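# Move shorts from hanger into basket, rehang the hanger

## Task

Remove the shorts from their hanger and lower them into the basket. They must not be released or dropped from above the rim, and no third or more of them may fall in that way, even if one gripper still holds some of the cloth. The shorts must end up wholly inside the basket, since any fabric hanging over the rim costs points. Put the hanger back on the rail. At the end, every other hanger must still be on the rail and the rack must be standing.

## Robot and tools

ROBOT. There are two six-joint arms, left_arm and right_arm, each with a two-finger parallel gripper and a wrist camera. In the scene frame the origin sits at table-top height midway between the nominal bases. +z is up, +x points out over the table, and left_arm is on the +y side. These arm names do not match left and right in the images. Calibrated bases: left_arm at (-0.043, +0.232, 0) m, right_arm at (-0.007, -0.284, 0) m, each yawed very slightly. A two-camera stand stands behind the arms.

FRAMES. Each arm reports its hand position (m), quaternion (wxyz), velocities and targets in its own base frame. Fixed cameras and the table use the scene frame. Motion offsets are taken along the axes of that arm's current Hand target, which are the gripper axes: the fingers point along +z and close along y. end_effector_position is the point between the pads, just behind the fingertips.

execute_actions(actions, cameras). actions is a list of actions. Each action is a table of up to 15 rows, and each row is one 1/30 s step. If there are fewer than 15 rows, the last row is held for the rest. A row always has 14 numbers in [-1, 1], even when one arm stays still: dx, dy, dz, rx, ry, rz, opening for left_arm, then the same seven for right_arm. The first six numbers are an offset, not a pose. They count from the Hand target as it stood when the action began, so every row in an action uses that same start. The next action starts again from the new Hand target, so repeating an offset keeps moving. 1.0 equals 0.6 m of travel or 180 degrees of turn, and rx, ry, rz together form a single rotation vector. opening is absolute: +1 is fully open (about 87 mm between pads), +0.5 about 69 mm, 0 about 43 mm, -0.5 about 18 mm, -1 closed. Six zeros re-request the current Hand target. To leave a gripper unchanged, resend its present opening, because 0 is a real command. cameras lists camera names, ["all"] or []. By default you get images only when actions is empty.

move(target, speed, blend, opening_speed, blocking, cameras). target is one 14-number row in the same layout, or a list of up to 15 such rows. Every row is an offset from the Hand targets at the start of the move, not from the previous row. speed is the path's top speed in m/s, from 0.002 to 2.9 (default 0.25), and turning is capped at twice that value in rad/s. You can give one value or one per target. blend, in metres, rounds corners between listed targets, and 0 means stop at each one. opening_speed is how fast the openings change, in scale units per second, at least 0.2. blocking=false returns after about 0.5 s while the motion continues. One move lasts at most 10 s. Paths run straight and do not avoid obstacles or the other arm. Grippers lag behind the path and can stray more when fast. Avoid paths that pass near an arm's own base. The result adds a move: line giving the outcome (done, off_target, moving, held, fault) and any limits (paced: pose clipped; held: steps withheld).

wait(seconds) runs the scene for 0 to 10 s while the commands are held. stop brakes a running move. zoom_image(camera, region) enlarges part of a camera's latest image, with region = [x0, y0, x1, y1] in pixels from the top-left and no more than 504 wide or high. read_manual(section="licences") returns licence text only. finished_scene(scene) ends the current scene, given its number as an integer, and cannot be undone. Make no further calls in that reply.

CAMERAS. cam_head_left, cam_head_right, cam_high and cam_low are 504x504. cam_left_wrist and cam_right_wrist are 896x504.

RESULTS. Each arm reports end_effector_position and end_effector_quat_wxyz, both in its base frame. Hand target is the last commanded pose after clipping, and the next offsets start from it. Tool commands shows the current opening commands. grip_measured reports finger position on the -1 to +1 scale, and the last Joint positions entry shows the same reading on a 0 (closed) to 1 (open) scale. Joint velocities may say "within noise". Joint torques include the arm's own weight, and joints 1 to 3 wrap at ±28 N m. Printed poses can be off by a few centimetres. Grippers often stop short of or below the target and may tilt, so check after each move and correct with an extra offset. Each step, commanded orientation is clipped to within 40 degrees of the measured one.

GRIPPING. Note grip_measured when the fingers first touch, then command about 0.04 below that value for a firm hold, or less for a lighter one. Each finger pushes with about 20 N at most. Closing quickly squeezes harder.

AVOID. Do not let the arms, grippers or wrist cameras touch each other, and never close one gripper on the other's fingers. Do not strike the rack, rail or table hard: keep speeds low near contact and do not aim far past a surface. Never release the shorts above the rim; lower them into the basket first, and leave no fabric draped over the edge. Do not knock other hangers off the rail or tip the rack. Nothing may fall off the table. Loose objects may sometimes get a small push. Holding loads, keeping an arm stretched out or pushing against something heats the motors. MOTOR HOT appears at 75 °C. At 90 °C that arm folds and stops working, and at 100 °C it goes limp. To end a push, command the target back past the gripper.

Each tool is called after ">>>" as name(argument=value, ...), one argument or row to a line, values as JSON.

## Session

>>> execute_actions(
  actions=[],
)

Scene clock: 0.00 s.
left_arm: end_effector_position=(+0.1464, +0.0000, +0.0785) grip_measured=+1.000 end_effector_quat_wxyz=(+0.383, +0.000, +0.924, +0.000) | right_arm: end_effector_position=(+0.1464, +0.0000, +0.0785) grip_measured=+0.969 end_effector_quat_wxyz=(+0.383, +0.000, +0.924, +0.000)
Joint positions: left_arm=[0 0.283 0.438 -0.94 0 0 1] | right_arm=[0 0.283 0.438 -0.94 0 0 0.984]
Joint velocities: within noise
Joint torques (N m): no reading
Heat: left arm: 39 °C; right arm: 39 °C.
Hand target: left_arm +0.1459, +0.0000, +0.0798; +0.382, +0.000, +0.924, +0.000 | right_arm +0.1468, +0.0000, +0.0807; +0.385, +0.000, +0.923, +0.000
Tool commands: left_gripper/opening=+1.0 right_gripper/opening=+1.0

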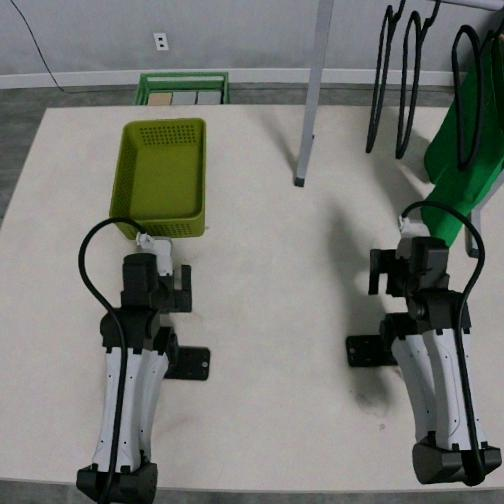

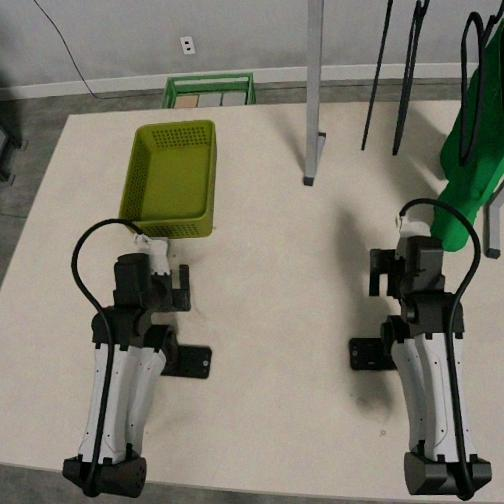

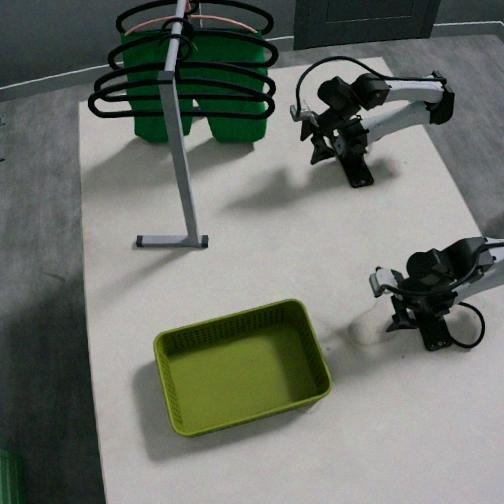

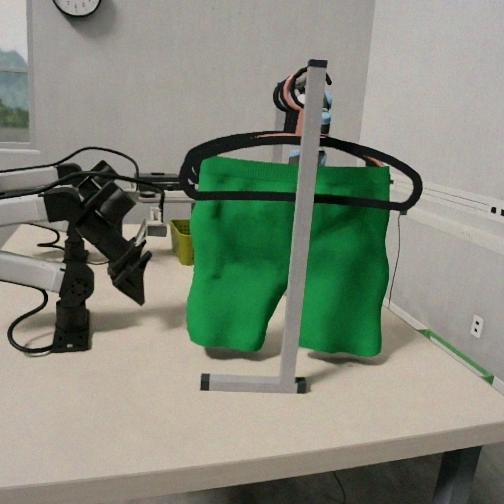

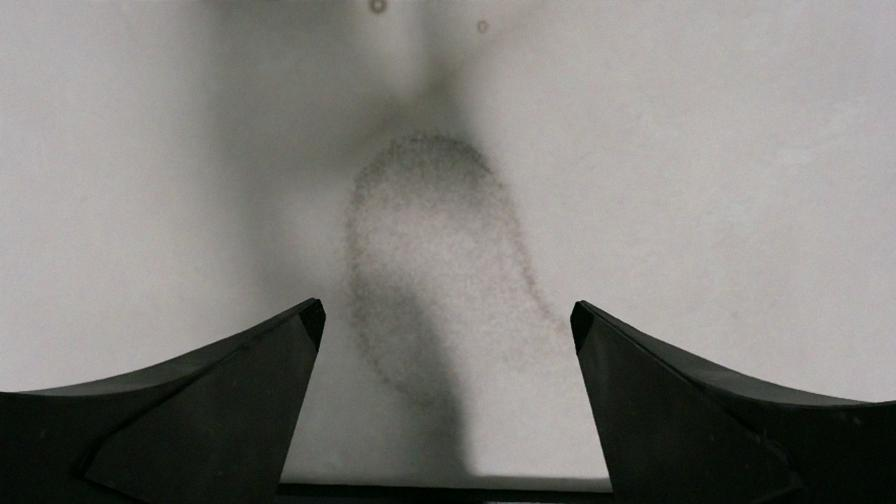

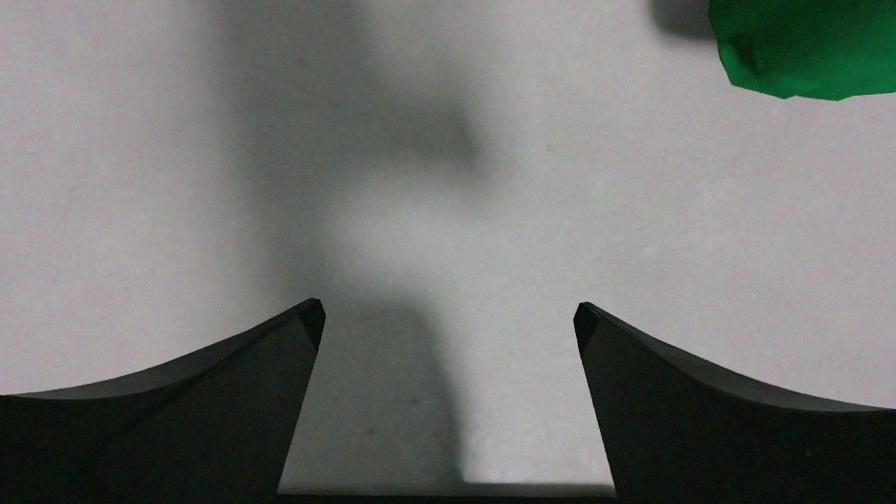

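>>> move(
  target=[-0.295,0,-0.295,0,-0.25,0,1,-0.26,-0.1,-0.329,0.105,-0.247,0.044,0.4],
  cameras=["cam_left_wrist","cam_right_wrist"],
  speed=0.25,
)

Scene clock: 11.60 s.
left_arm: end_effector_position=(+0.1449, +0.0000, +0.3234) grip_measured=+1.000 end_effector_quat_wxyz=(+0.704, +0.000, +0.710, +0.000) | right_arm: end_effector_position=(+0.1156, -0.0583, +0.3236) grip_measured=+0.400 end_effector_quat_wxyz=(+0.693, +0.124, +0.700, -0.118)
Joint positions: left_arm=[0 0.158 0.917 -0.767 0 0 1] | right_arm=[-0.01 0.122 0.962 -0.853 0.334 0.01 0.7]
Joint torques (N m): left_arm=[0.17 5.68 6.32 1.95 -0.1 -0.03] | right_arm=[0.9 5.65 5.48 2.04 0.16 0.03]
Heat: left arm: 41 °C; right arm: 40 °C.
Hand target: left_arm +0.1461, +0.0000, +0.3301; +0.707, +0.000, +0.707, +0.000 | right_arm +0.1164, -0.0600, +0.3304; +0.697, +0.123, +0.695, -0.122
Off the commanded pose: left_arm 0.007 m, 0 deg | right_arm 0.007 m, 1 deg.
shoulder posture changed (left arm): the wrist came as close to joint 1's axis as it can, and the arm is now in the other of its two shoulder postures.
shoulder posture changed (right arm): the wrist came as close to joint 1's axis as it can, and the arm is now in the other of its two shoulder postures.
move: done
Images, in order (width x height): cam_left_wrist 896x504, cam_right_wrist 896x504.

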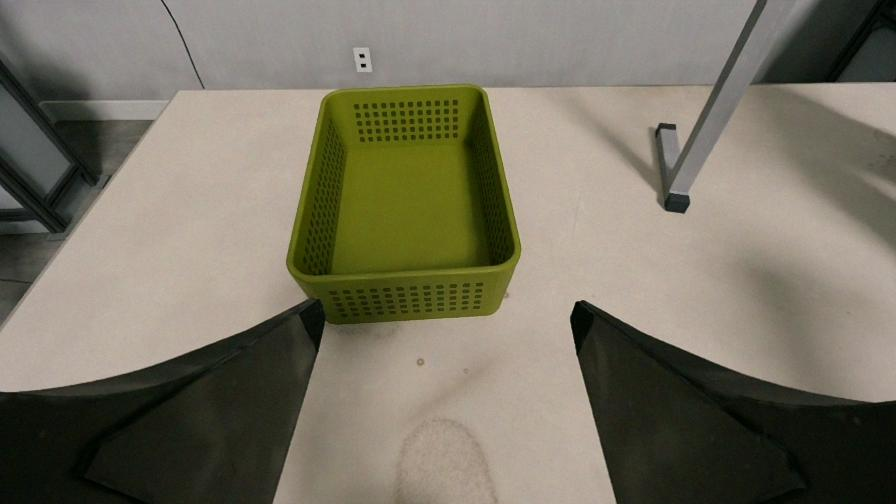

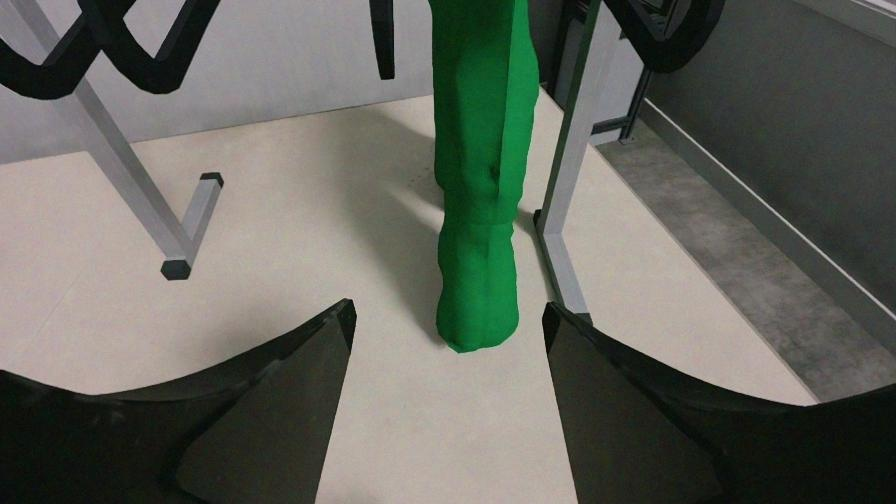

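>>> move(
  target=[
    [0,0,0,0,0,0,1,0.05,-0.043,0.133,0,-0.167,0,0.6],
    [0,0,0,0,0,0,1,0.05,-0.043,0.367,0,-0.167,0,0.6],
    [0,0,0,0,0,0,1,0.05,-0.043,0.367,0,-0.167,0,-1],
  ],
  cameras=["cam_high","cam_low","cam_right_wrist"],
  speed=[0.2,0.12,0.1],
  blend=[0.02,0,0],
)

Scene clock: 33.80 s.
left_arm: end_effector_position=(+0.1449, +0.0000, +0.3235) grip_measured=+1.000 end_effector_quat_wxyz=(+0.704, +0.000, +0.710, +0.000) | right_arm: end_effector_position=(+0.3121, -0.1606, +0.2907) grip_measured=-0.955 end_effector_quat_wxyz=(+0.846, +0.091, +0.502, -0.153)
Joint positions: left_arm=[0 0.158 0.917 -0.767 0 0 1] | right_arm=[-0.589 1.137 0.28 1.368 -0.202 0.113 0.023]
Joint torques (N m): left_arm=[0.17 5.71 6.32 1.92 -0.1 -0.03] | right_arm=[0.81 -1.11 8.51 1.63 0.11 0.19]
Heat: left arm: 45 °C; right arm: 44 °C.
Hand target: left_arm +0.1461, +0.0000, +0.3301; +0.707, +0.000, +0.707, +0.000 | right_arm +0.3146, -0.1595, +0.3010; +0.854, +0.088, +0.491, -0.150
Off the commanded pose: left_arm 0.007 m, 0 deg | right_arm 0.011 m, 2 deg.
shoulder posture changed (right arm): the wrist came as close to joint 1's axis as it can, and the arm is now in the other of its two shoulder postures.
move: off_target (right_arm)
Images, in order (width x height): cam_high 504x504, cam_low 504x504, cam_right_wrist 896x504.

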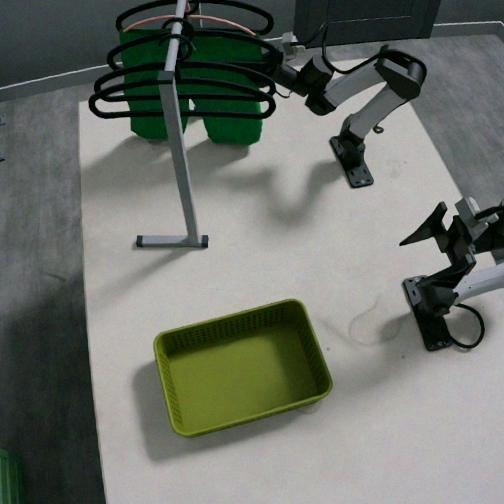

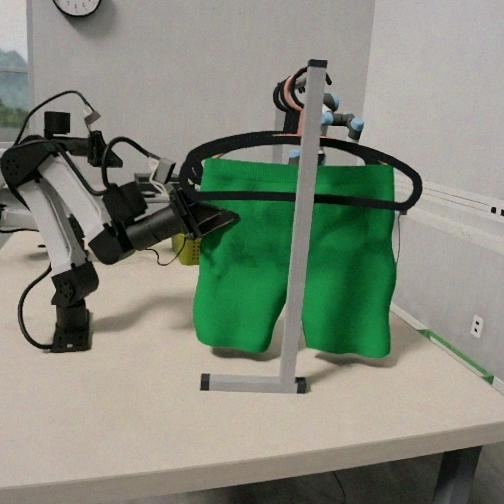

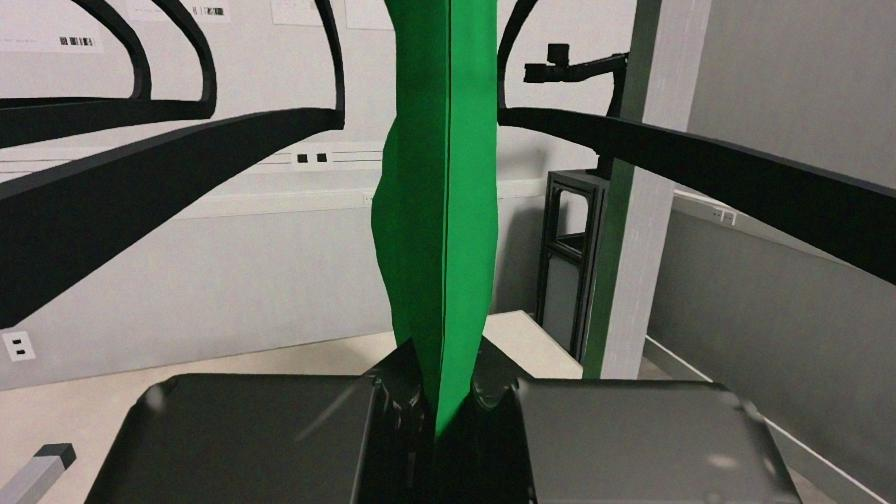

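>>> move(
  target=[
    [0,0,0,0,0,0,1,0.094,0,-0.054,0,0,0,-1],
    [0,0,0,0,0,0,1,-0.043,-0.01,-0.176,0,0,0,-1],
    [0,0,0,0,0,0,1,-0.133,0.614,-0.396,-0.282,0.234,0.037,-1],
  ],
  cameras=["cam_head_left","cam_high","cam_low"],
  speed=[0.08,0.2,0.27],
  blend=[0,0.03,0],
)

Scene clock: 52.23 s.
left_arm: end_effector_position=(+0.1449, +0.0000, +0.3235) grip_measured=+1.000 end_effector_quat_wxyz=(+0.704, +0.000, +0.710, +0.000) | right_arm: end_effector_position=(+0.2087, +0.2674, +0.2384) grip_measured=-0.955 end_effector_quat_wxyz=(+0.582, -0.217, +0.769, +0.149)
Joint positions: left_arm=[0 0.158 0.917 -0.767 0 0 1] | right_arm=[1.205 1.019 0.837 -0.174 0.647 0.197 0.023]
Joint torques (N m): left_arm=[0.16 5.7 6.34 1.92 -0.1 -0.03] | right_arm=[0.69 -1.58 10.71 1.84 0.29 0.18]
Heat: left arm: 46 °C; right arm: 43 °C.
Hand target: left_arm +0.1461, +0.0000, +0.3301; +0.707, +0.000, +0.707, +0.000 | right_arm +0.2098, +0.2708, +0.2514; +0.589, -0.205, +0.765, +0.157
Off the commanded pose: left_arm 0.007 m, 0 deg | right_arm 0.013 m, 2 deg.
move: off_target (right_arm)
Images, in order (width x height): cam_head_left 504x504, cam_high 504x504, cam_low 504x504.

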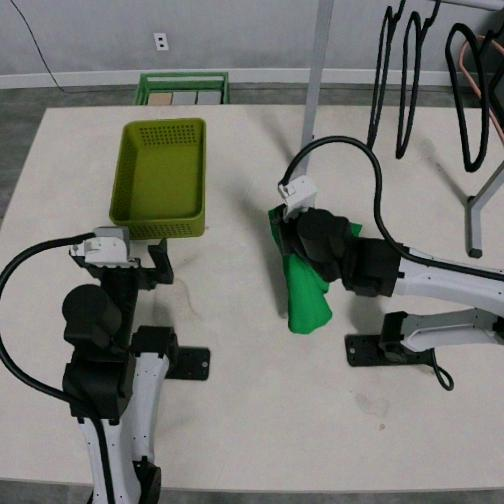

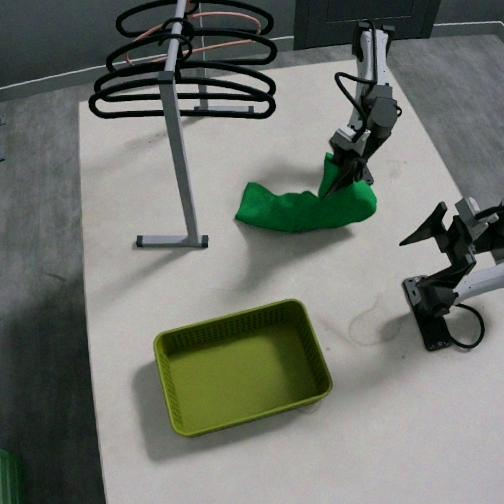

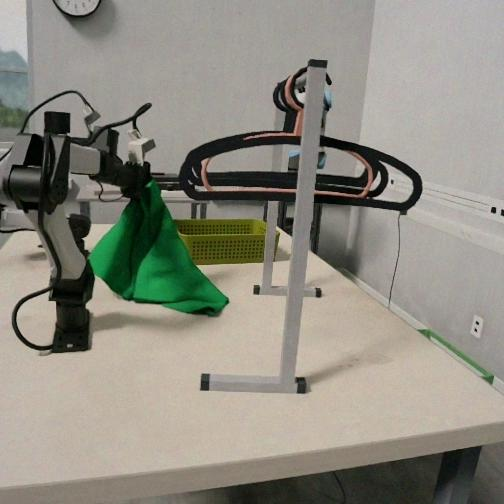

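>>> move(
  target=[
    [0,0,0,0,0,0,1,0.28,0,0.075,0,0,0,-1],
    [0,0,0,0,0,0,1,0.28,0,0.075,0,0,0,0],
    [0,0,0,0,0,0,1,0.18,-0.1,-0.19,0,0,0,0],
  ],
  cameras=["cam_head_left","cam_high","cam_right_wrist"],
  speed=0.25,
)

Scene clock: 61.73 s.
left_arm: end_effector_position=(+0.1449, +0.0000, +0.3235) grip_measured=+1.000 end_effector_quat_wxyz=(+0.704, +0.000, +0.710, +0.000) | right_arm: end_effector_position=(+0.1206, +0.1506, +0.1705) grip_measured=+0.000 end_effector_quat_wxyz=(+0.587, -0.207, +0.766, +0.159)
Joint positions: left_arm=[0 0.158 0.917 -0.767 0 0 1] | right_arm=[1.8 0.428 0.524 -0.837 1.175 0.701 0.5]
Joint torques (N m): left_arm=[0.17 5.7 6.34 1.93 -0.1 -0.02] | right_arm=[0.87 2.82 9.01 1.21 0.57 0.2]
Heat: left arm: 46 °C; right arm: 44 °C.
Hand target: left_arm +0.1461, +0.0000, +0.3301; +0.707, +0.000, +0.707, +0.000 | right_arm +0.1205, +0.1499, +0.1762; +0.590, -0.205, +0.765, +0.157
Off the commanded pose: left_arm 0.007 m, 0 deg | right_arm 0.006 m, 0 deg.
move: done
Images, in order (width x height): cam_head_left 504x504, cam_high 504x504, cam_right_wrist 896x504.

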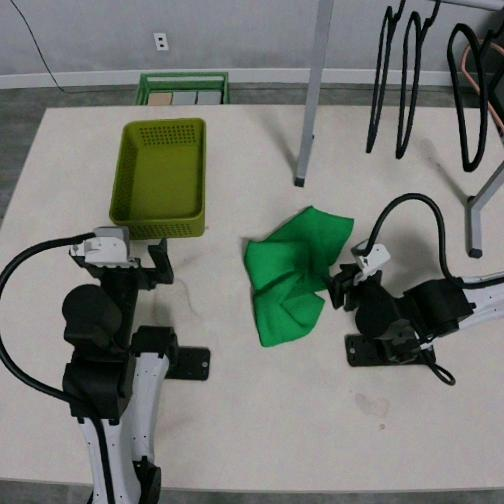

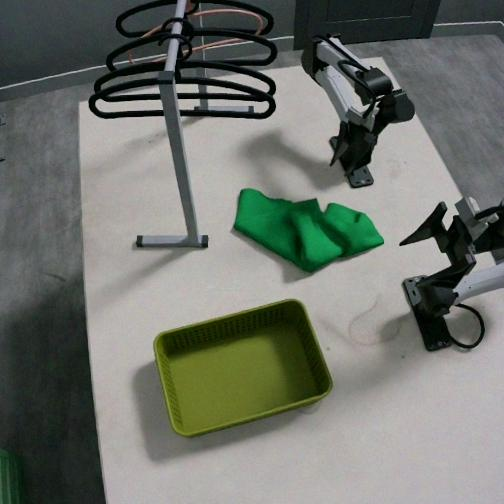

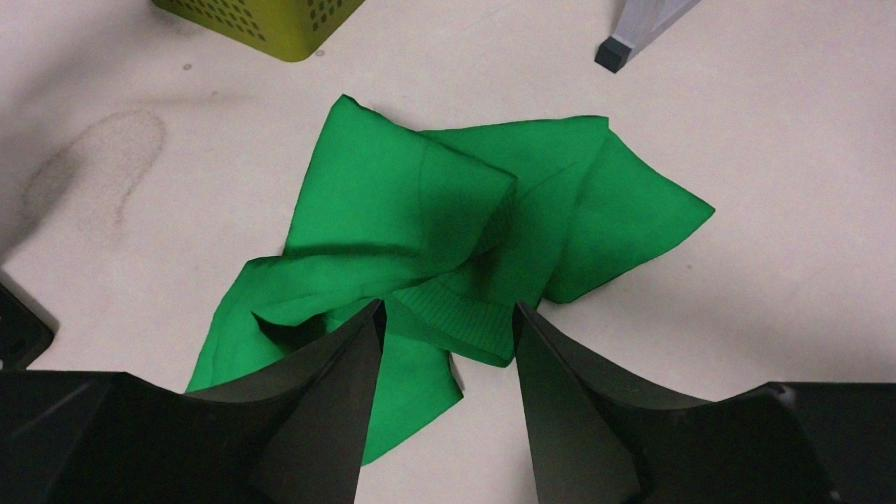

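>>> move(
  target=[
    [0.183,-0.217,0.173,0.321,0.384,0.269,1,-0.1,-0.242,-0.112,0.215,0,0.057,0],
    [0.36,-0.483,0.173,0.321,0.384,0.269,1,-0.1,-0.242,-0.112,0.215,0,0.057,0],
    [0.55,-0.483,0.173,0.321,0.384,0.269,1,-0.1,-0.242,-0.112,0.215,0,0.057,0],
  ],
  cameras=["cam_high","cam_left_wrist"],
  speed=[0.35,0.25,0.1],
  blend=[0.03,0.01,0],
)

Scene clock: 81.70 s.
left_arm: end_effector_position=(+0.2498, -0.2897, +0.0185) grip_measured=+1.000 end_effector_quat_wxyz=(+0.077, +0.575, +0.813, -0.051) | right_arm: end_effector_position=(+0.1524, +0.0055, +0.2463) grip_measured=+0.000 end_effector_quat_wxyz=(+0.558, +0.053, +0.828, -0.019)
Joint positions: left_arm=[-0.869 2.031 1.475 -0.838 0.06 0.357 1] | right_arm=[1.259 0.548 1.023 -1.563 1.133 1.078 0.5]
Joint torques (N m): left_arm=[0.21 -7.16 3.99 1.09 -0.03 -0.11] | right_arm=[-0.4 1.91 6.97 0.89 0.7 0.02]
Heat: left arm: 46 °C; right arm: 45 °C.
Hand target: left_arm +0.2497, -0.2898, +0.0000; +0.071, +0.572, +0.816, -0.051 | right_arm +0.1500, -0.0006, +0.2515; +0.608, +0.069, +0.789, -0.054
Off the commanded pose: left_arm 0.019 m, 1 deg | right_arm 0.008 m, 8 deg.
shoulder posture changed (left arm): the wrist came as close to joint 1's axis as it can, and the arm is now in the other of its two shoulder postures.
joint sent to its limit (right arm) — joint 4 (wrist pitch), lower limit. The joint targets are off in orientation, not in position.
move: off_target (left_arm, right_arm)
Images, in order (width x height): cam_high 504x504, cam_left_wrist 896x504.

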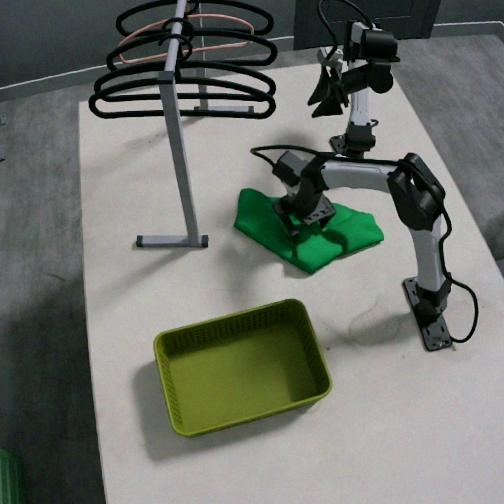

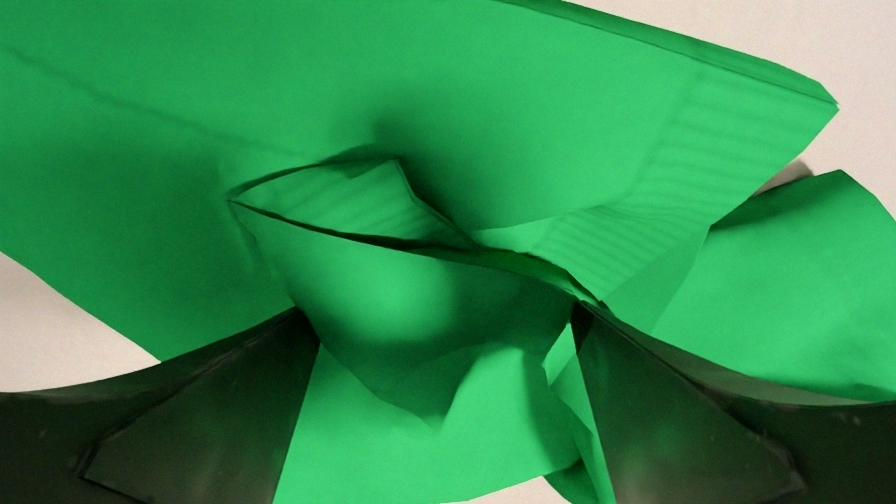

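>>> move(
  target=[
    [0,0,0,0,0,0,-1,0,0,0,0,0,0,0],
    [-0.0735,0.011,-0.597,0,-0.167,0,-1,0,0,0,0,0,0,0],
  ],
  cameras=["cam_head_left","cam_high","cam_low","cam_left_wrist"],
  speed=0.2,
)

Scene clock: 93.50 s.
left_arm: end_effector_position=(+0.2493, -0.2672, +0.3542) grip_measured=-0.682 end_effector_quat_wxyz=(+0.302, +0.530, +0.769, -0.194) | right_arm: end_effector_position=(+0.1524, +0.0055, +0.2463) grip_measured=+0.000 end_effector_quat_wxyz=(+0.558, +0.053, +0.828, -0.019)
Joint positions: left_arm=[-0.719 1.822 2.5 -1.568 0.3 0.381 0.159] | right_arm=[1.259 0.548 1.023 -1.563 1.133 1.078 0.5]
Joint torques (N m): left_arm=[0.55 -6.37 6.75 1.39 0.23 0.01] | right_arm=[-0.42 1.89 6.99 0.89 0.69 0.02]
Heat: left arm: 45 °C; right arm: 45 °C.
Hand target: left_arm +0.2498, -0.2697, +0.3602; +0.280, +0.539, +0.769, -0.197 | right_arm +0.1500, -0.0006, +0.2515; +0.608, +0.069, +0.789, -0.054
Off the commanded pose: left_arm 0.007 m, 3 deg | right_arm 0.008 m, 8 deg.
joint read past its limit (left arm) — joint 4 (wrist pitch), lower limit.
joint sent to its limit (left arm) — joint 4 (wrist pitch), lower limit. The joint targets are off in orientation, not in position.
joint sent to its limit (right arm) — joint 4 (wrist pitch), lower limit. The joint targets are off in orientation, not in position.
move: off_target (left_arm, right_arm)
Images, in order (width x height): cam_head_left 504x504, cam_high 504x504, cam_low 504x504, cam_left_wrist 896x504.

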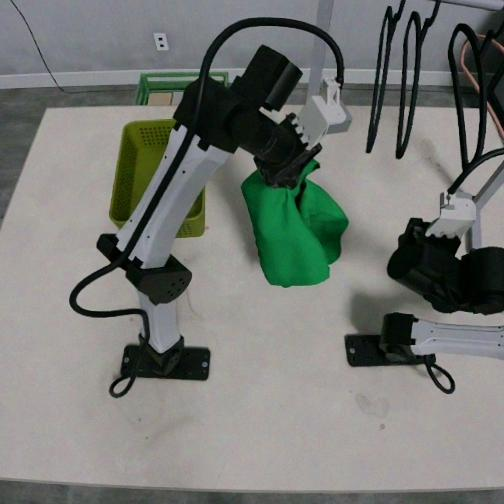

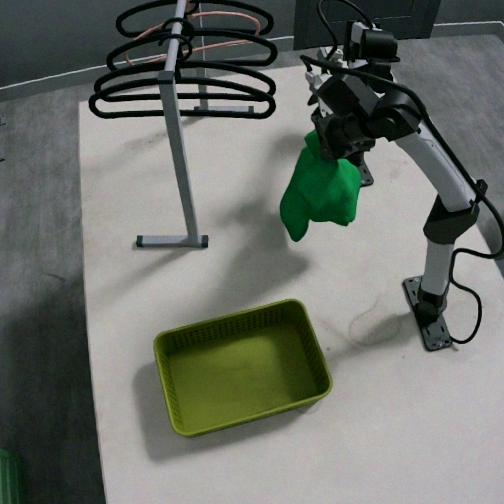

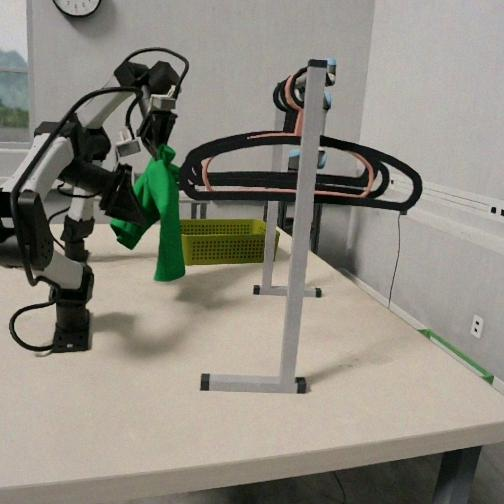

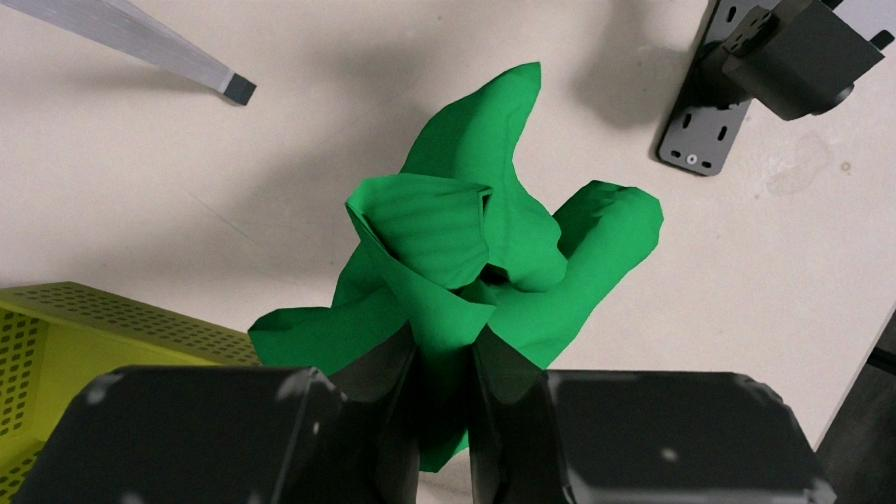

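>>> move(
  target=[
    [0.09,0.238,-0.2275,-0.155,-0.06,-0.12,-1,0,0,0,0,0,0,0],
    [0.18,0.556,-0.3035,-0.311,-0.121,-0.2385,-1,0,0,0,0,0,0,0],
  ],
  cameras=["cam_head_left","cam_high","cam_low","cam_left_wrist"],
  speed=0.3,
  blend=[0.05,0],
)

Scene clock: 105.70 s.
left_arm: end_effector_position=(+0.4898, +0.0289, +0.4110) grip_measured=-0.682 end_effector_quat_wxyz=(+0.533, +0.008, +0.846, -0.005) | right_arm: end_effector_position=(+0.1524, +0.0055, +0.2463) grip_measured=+0.000 end_effector_quat_wxyz=(+0.558, +0.053, +0.828, -0.019)
Joint positions: left_arm=[0.09 2.078 2.839 -1.21 0.099 0.047 0.159] | right_arm=[1.259 0.548 1.023 -1.563 1.133 1.078 0.5]
Joint torques (N m): left_arm=[0.27 -8.83 7.21 2.23 -0.23 -0.18] | right_arm=[-0.43 1.89 6.99 0.9 0.7 0.02]
Heat: left arm: 45 °C; right arm: 45 °C.
Hand target: left_arm +0.4952, +0.0322, +0.4297; +0.537, +0.000, +0.844, -0.001 | right_arm +0.1500, -0.0006, +0.2515; +0.608, +0.069, +0.789, -0.054
Off the commanded pose: left_arm 0.020 m, 1 deg | right_arm 0.008 m, 8 deg.
elbow stopped short (left arm): the move would have taken joint 3 (elbow) straighter than the controller allows.
joint sent to its limit (right arm) — joint 4 (wrist pitch), lower limit. The joint targets are off in orientation, not in position.
move: off_target (left_arm, right_arm)
Images, in order (width x height): cam_head_left 504x504, cam_high 504x504, cam_low 504x504, cam_left_wrist 896x504.

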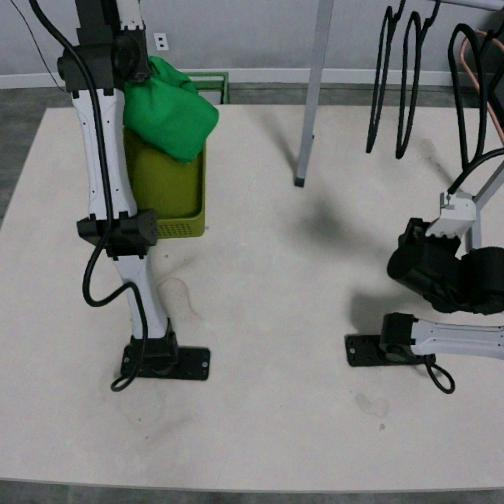

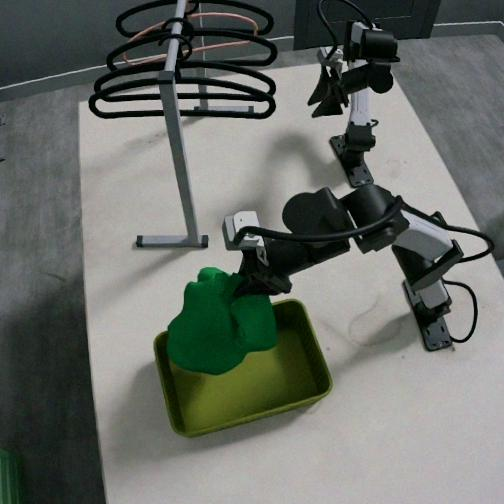

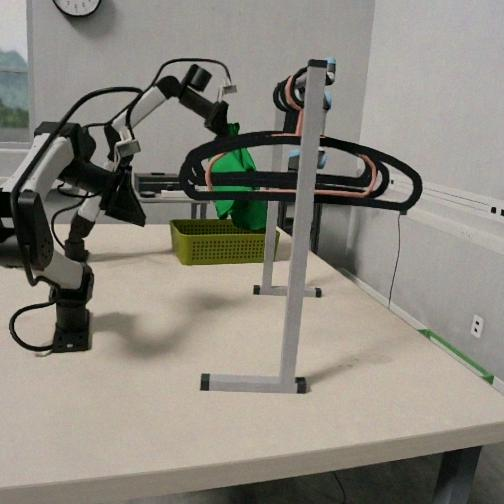

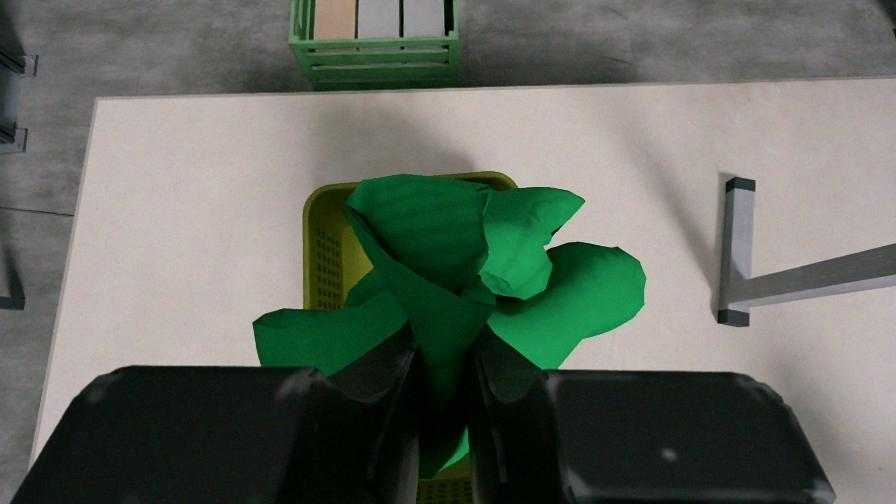

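>>> move(
  target=[
    [0.01,0.072,-0.01,0,0,0,-1,0,0,0,0,0,0,0],
    [0.275,0.072,0.119,0,0.083,0,-1,0,0,0,0,0,0,0],
  ],
  cameras=["cam_head_left","cam_high","cam_low","cam_left_wrist"],
  speed=0.15,
  blend=[0.01,0],
)

Scene clock: 123.00 s.
left_arm: end_effector_position=(+0.4897, +0.0754, +0.2335) grip_measured=-0.682 end_effector_quat_wxyz=(+0.399, -0.009, +0.917, -0.012) | right_arm: end_effector_position=(+0.1524, +0.0055, +0.2463) grip_measured=+0.000 end_effector_quat_wxyz=(+0.558, +0.053, +0.828, -0.019)
Joint positions: left_arm=[0.201 1.886 1.927 -0.803 0.162 0.111 0.159] | right_arm=[1.259 0.548 1.023 -1.563 1.133 1.078 0.5]
Joint torques (N m): left_arm=[-0.43 -12.37 6.06 1.84 -0.15 0.11] | right_arm=[-0.43 1.89 6.99 0.9 0.69 0.02]
Heat: left arm: 49 °C; right arm: 45 °C.
Hand target: left_arm +0.4902, +0.0750, +0.2500; +0.423, +0.000, +0.906, -0.001 | right_arm +0.1500, -0.0006, +0.2515; +0.608, +0.069, +0.789, -0.054
Off the commanded pose: left_arm 0.016 m, 3 deg | right_arm 0.008 m, 8 deg.
elbow stopped short (left arm): the move would have taken joint 3 (elbow) straighter than the controller allows.
joint sent to its limit (right arm) — joint 4 (wrist pitch), lower limit. The joint targets are off in orientation, not in position.
move: off_target (left_arm, right_arm)
Images, in order (width x height): cam_head_left 504x504, cam_high 504x504, cam_low 504x504, cam_left_wrist 896x504.

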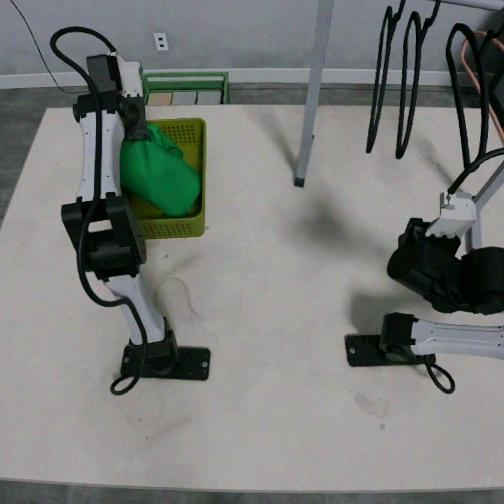

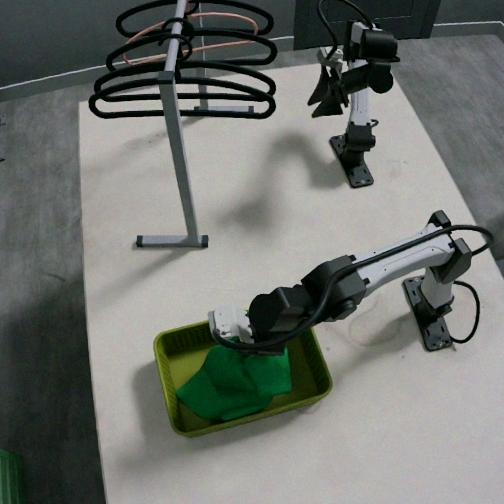

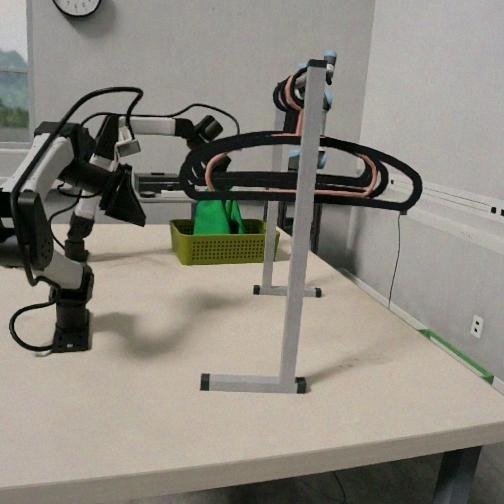

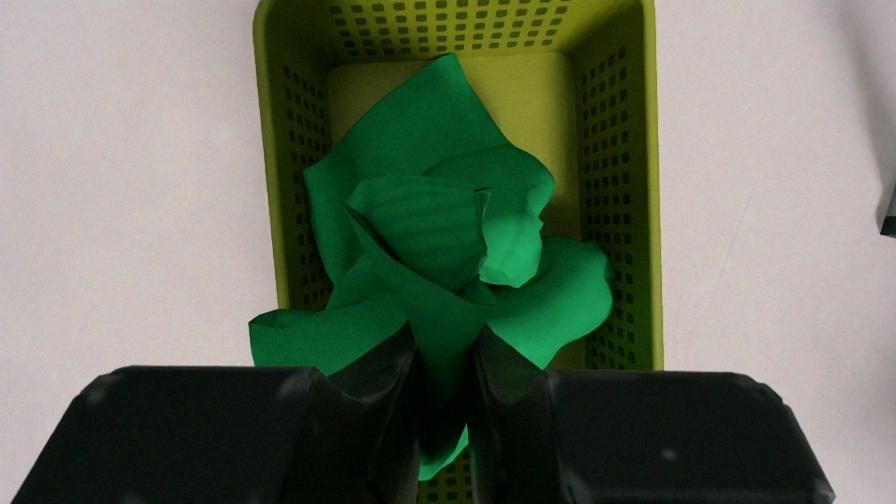

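>>> move(
  target=[
    [0.223,0,0.19,0,0.083,0,-1,0,0,0,0,0,0,0],
    [0.223,0,0.19,0,0.083,0,0.3,0,0,0,0,0,0,0],
    [-0.05,0,-0.04,0,0,0,0.3,0,0,0,0,0,0,0],
  ],
  cameras=["cam_head_left","cam_high","cam_low","cam_left_wrist"],
  speed=0.15,
)

Scene clock: 133.83 s.
left_arm: end_effector_position=(+0.4927, +0.0752, +0.2806) grip_measured=+0.300 end_effector_quat_wxyz=(+0.418, +0.002, +0.908, +0.006) | right_arm: end_effector_position=(+0.1524, +0.0055, +0.2463) grip_measured=+0.000 end_effector_quat_wxyz=(+0.558, +0.053, +0.828, -0.019)
Joint positions: left_arm=[0.188 1.929 2.158 -0.944 0.134 0.131 0.65] | right_arm=[1.259 0.548 1.023 -1.563 1.133 1.078 0.5]
Joint torques (N m): left_arm=[0.73 -9.55 8.9 1.41 0.1 -0.1] | right_arm=[-0.43 1.89 6.98 0.9 0.7 0.02]
Heat: left arm: 51 °C; right arm: 45 °C.
Hand target: left_arm +0.4910, +0.0752, +0.2883; +0.423, +0.000, +0.906, -0.001 | right_arm +0.1500, -0.0006, +0.2515; +0.608, +0.069, +0.789, -0.054
Off the commanded pose: left_arm 0.008 m, 1 deg | right_arm 0.008 m, 8 deg.
joint sent to its limit (right arm) — joint 4 (wrist pitch), lower limit. The joint targets are off in orientation, not in position.
move: off_target (right_arm)
Images, in order (width x height): cam_head_left 504x504, cam_high 504x504, cam_low 504x504, cam_left_wrist 896x504.

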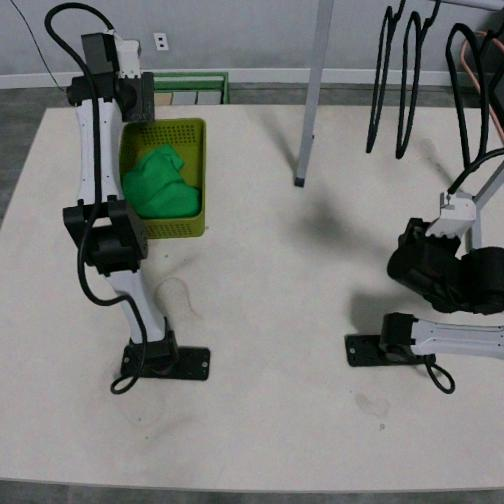

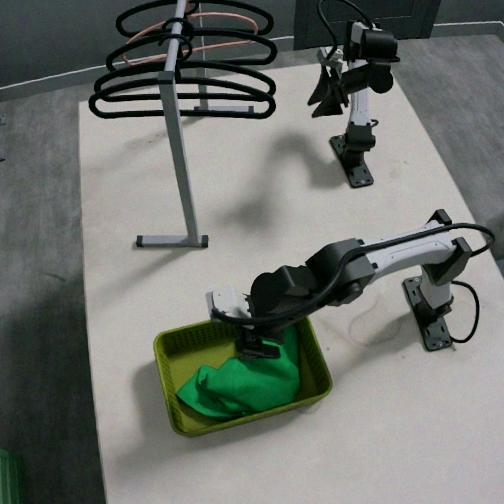

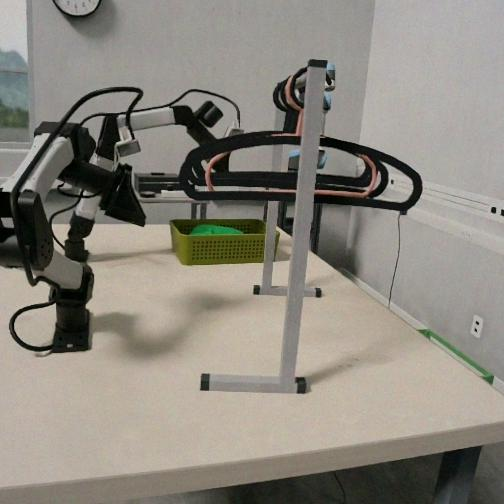

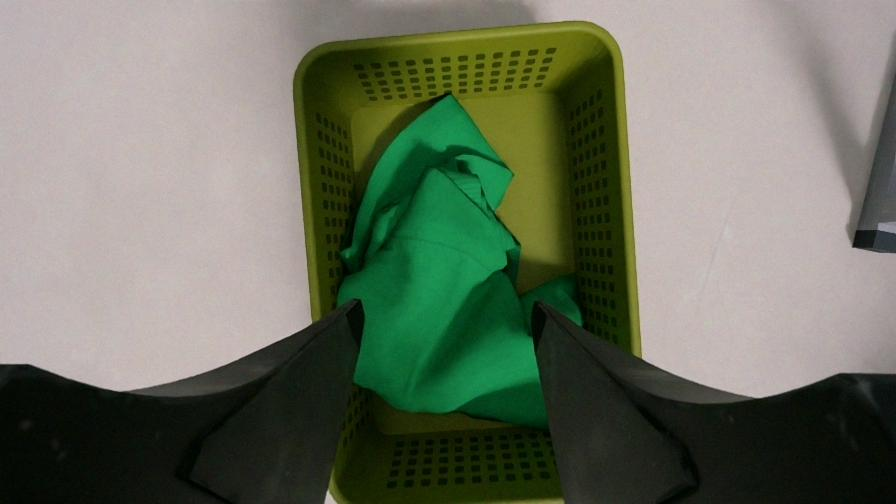

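Everything is inside the basket, and all the hangers are still on the rail.

>>> finished_scene(
  scene=2,
)

The scene is finished: the task was done.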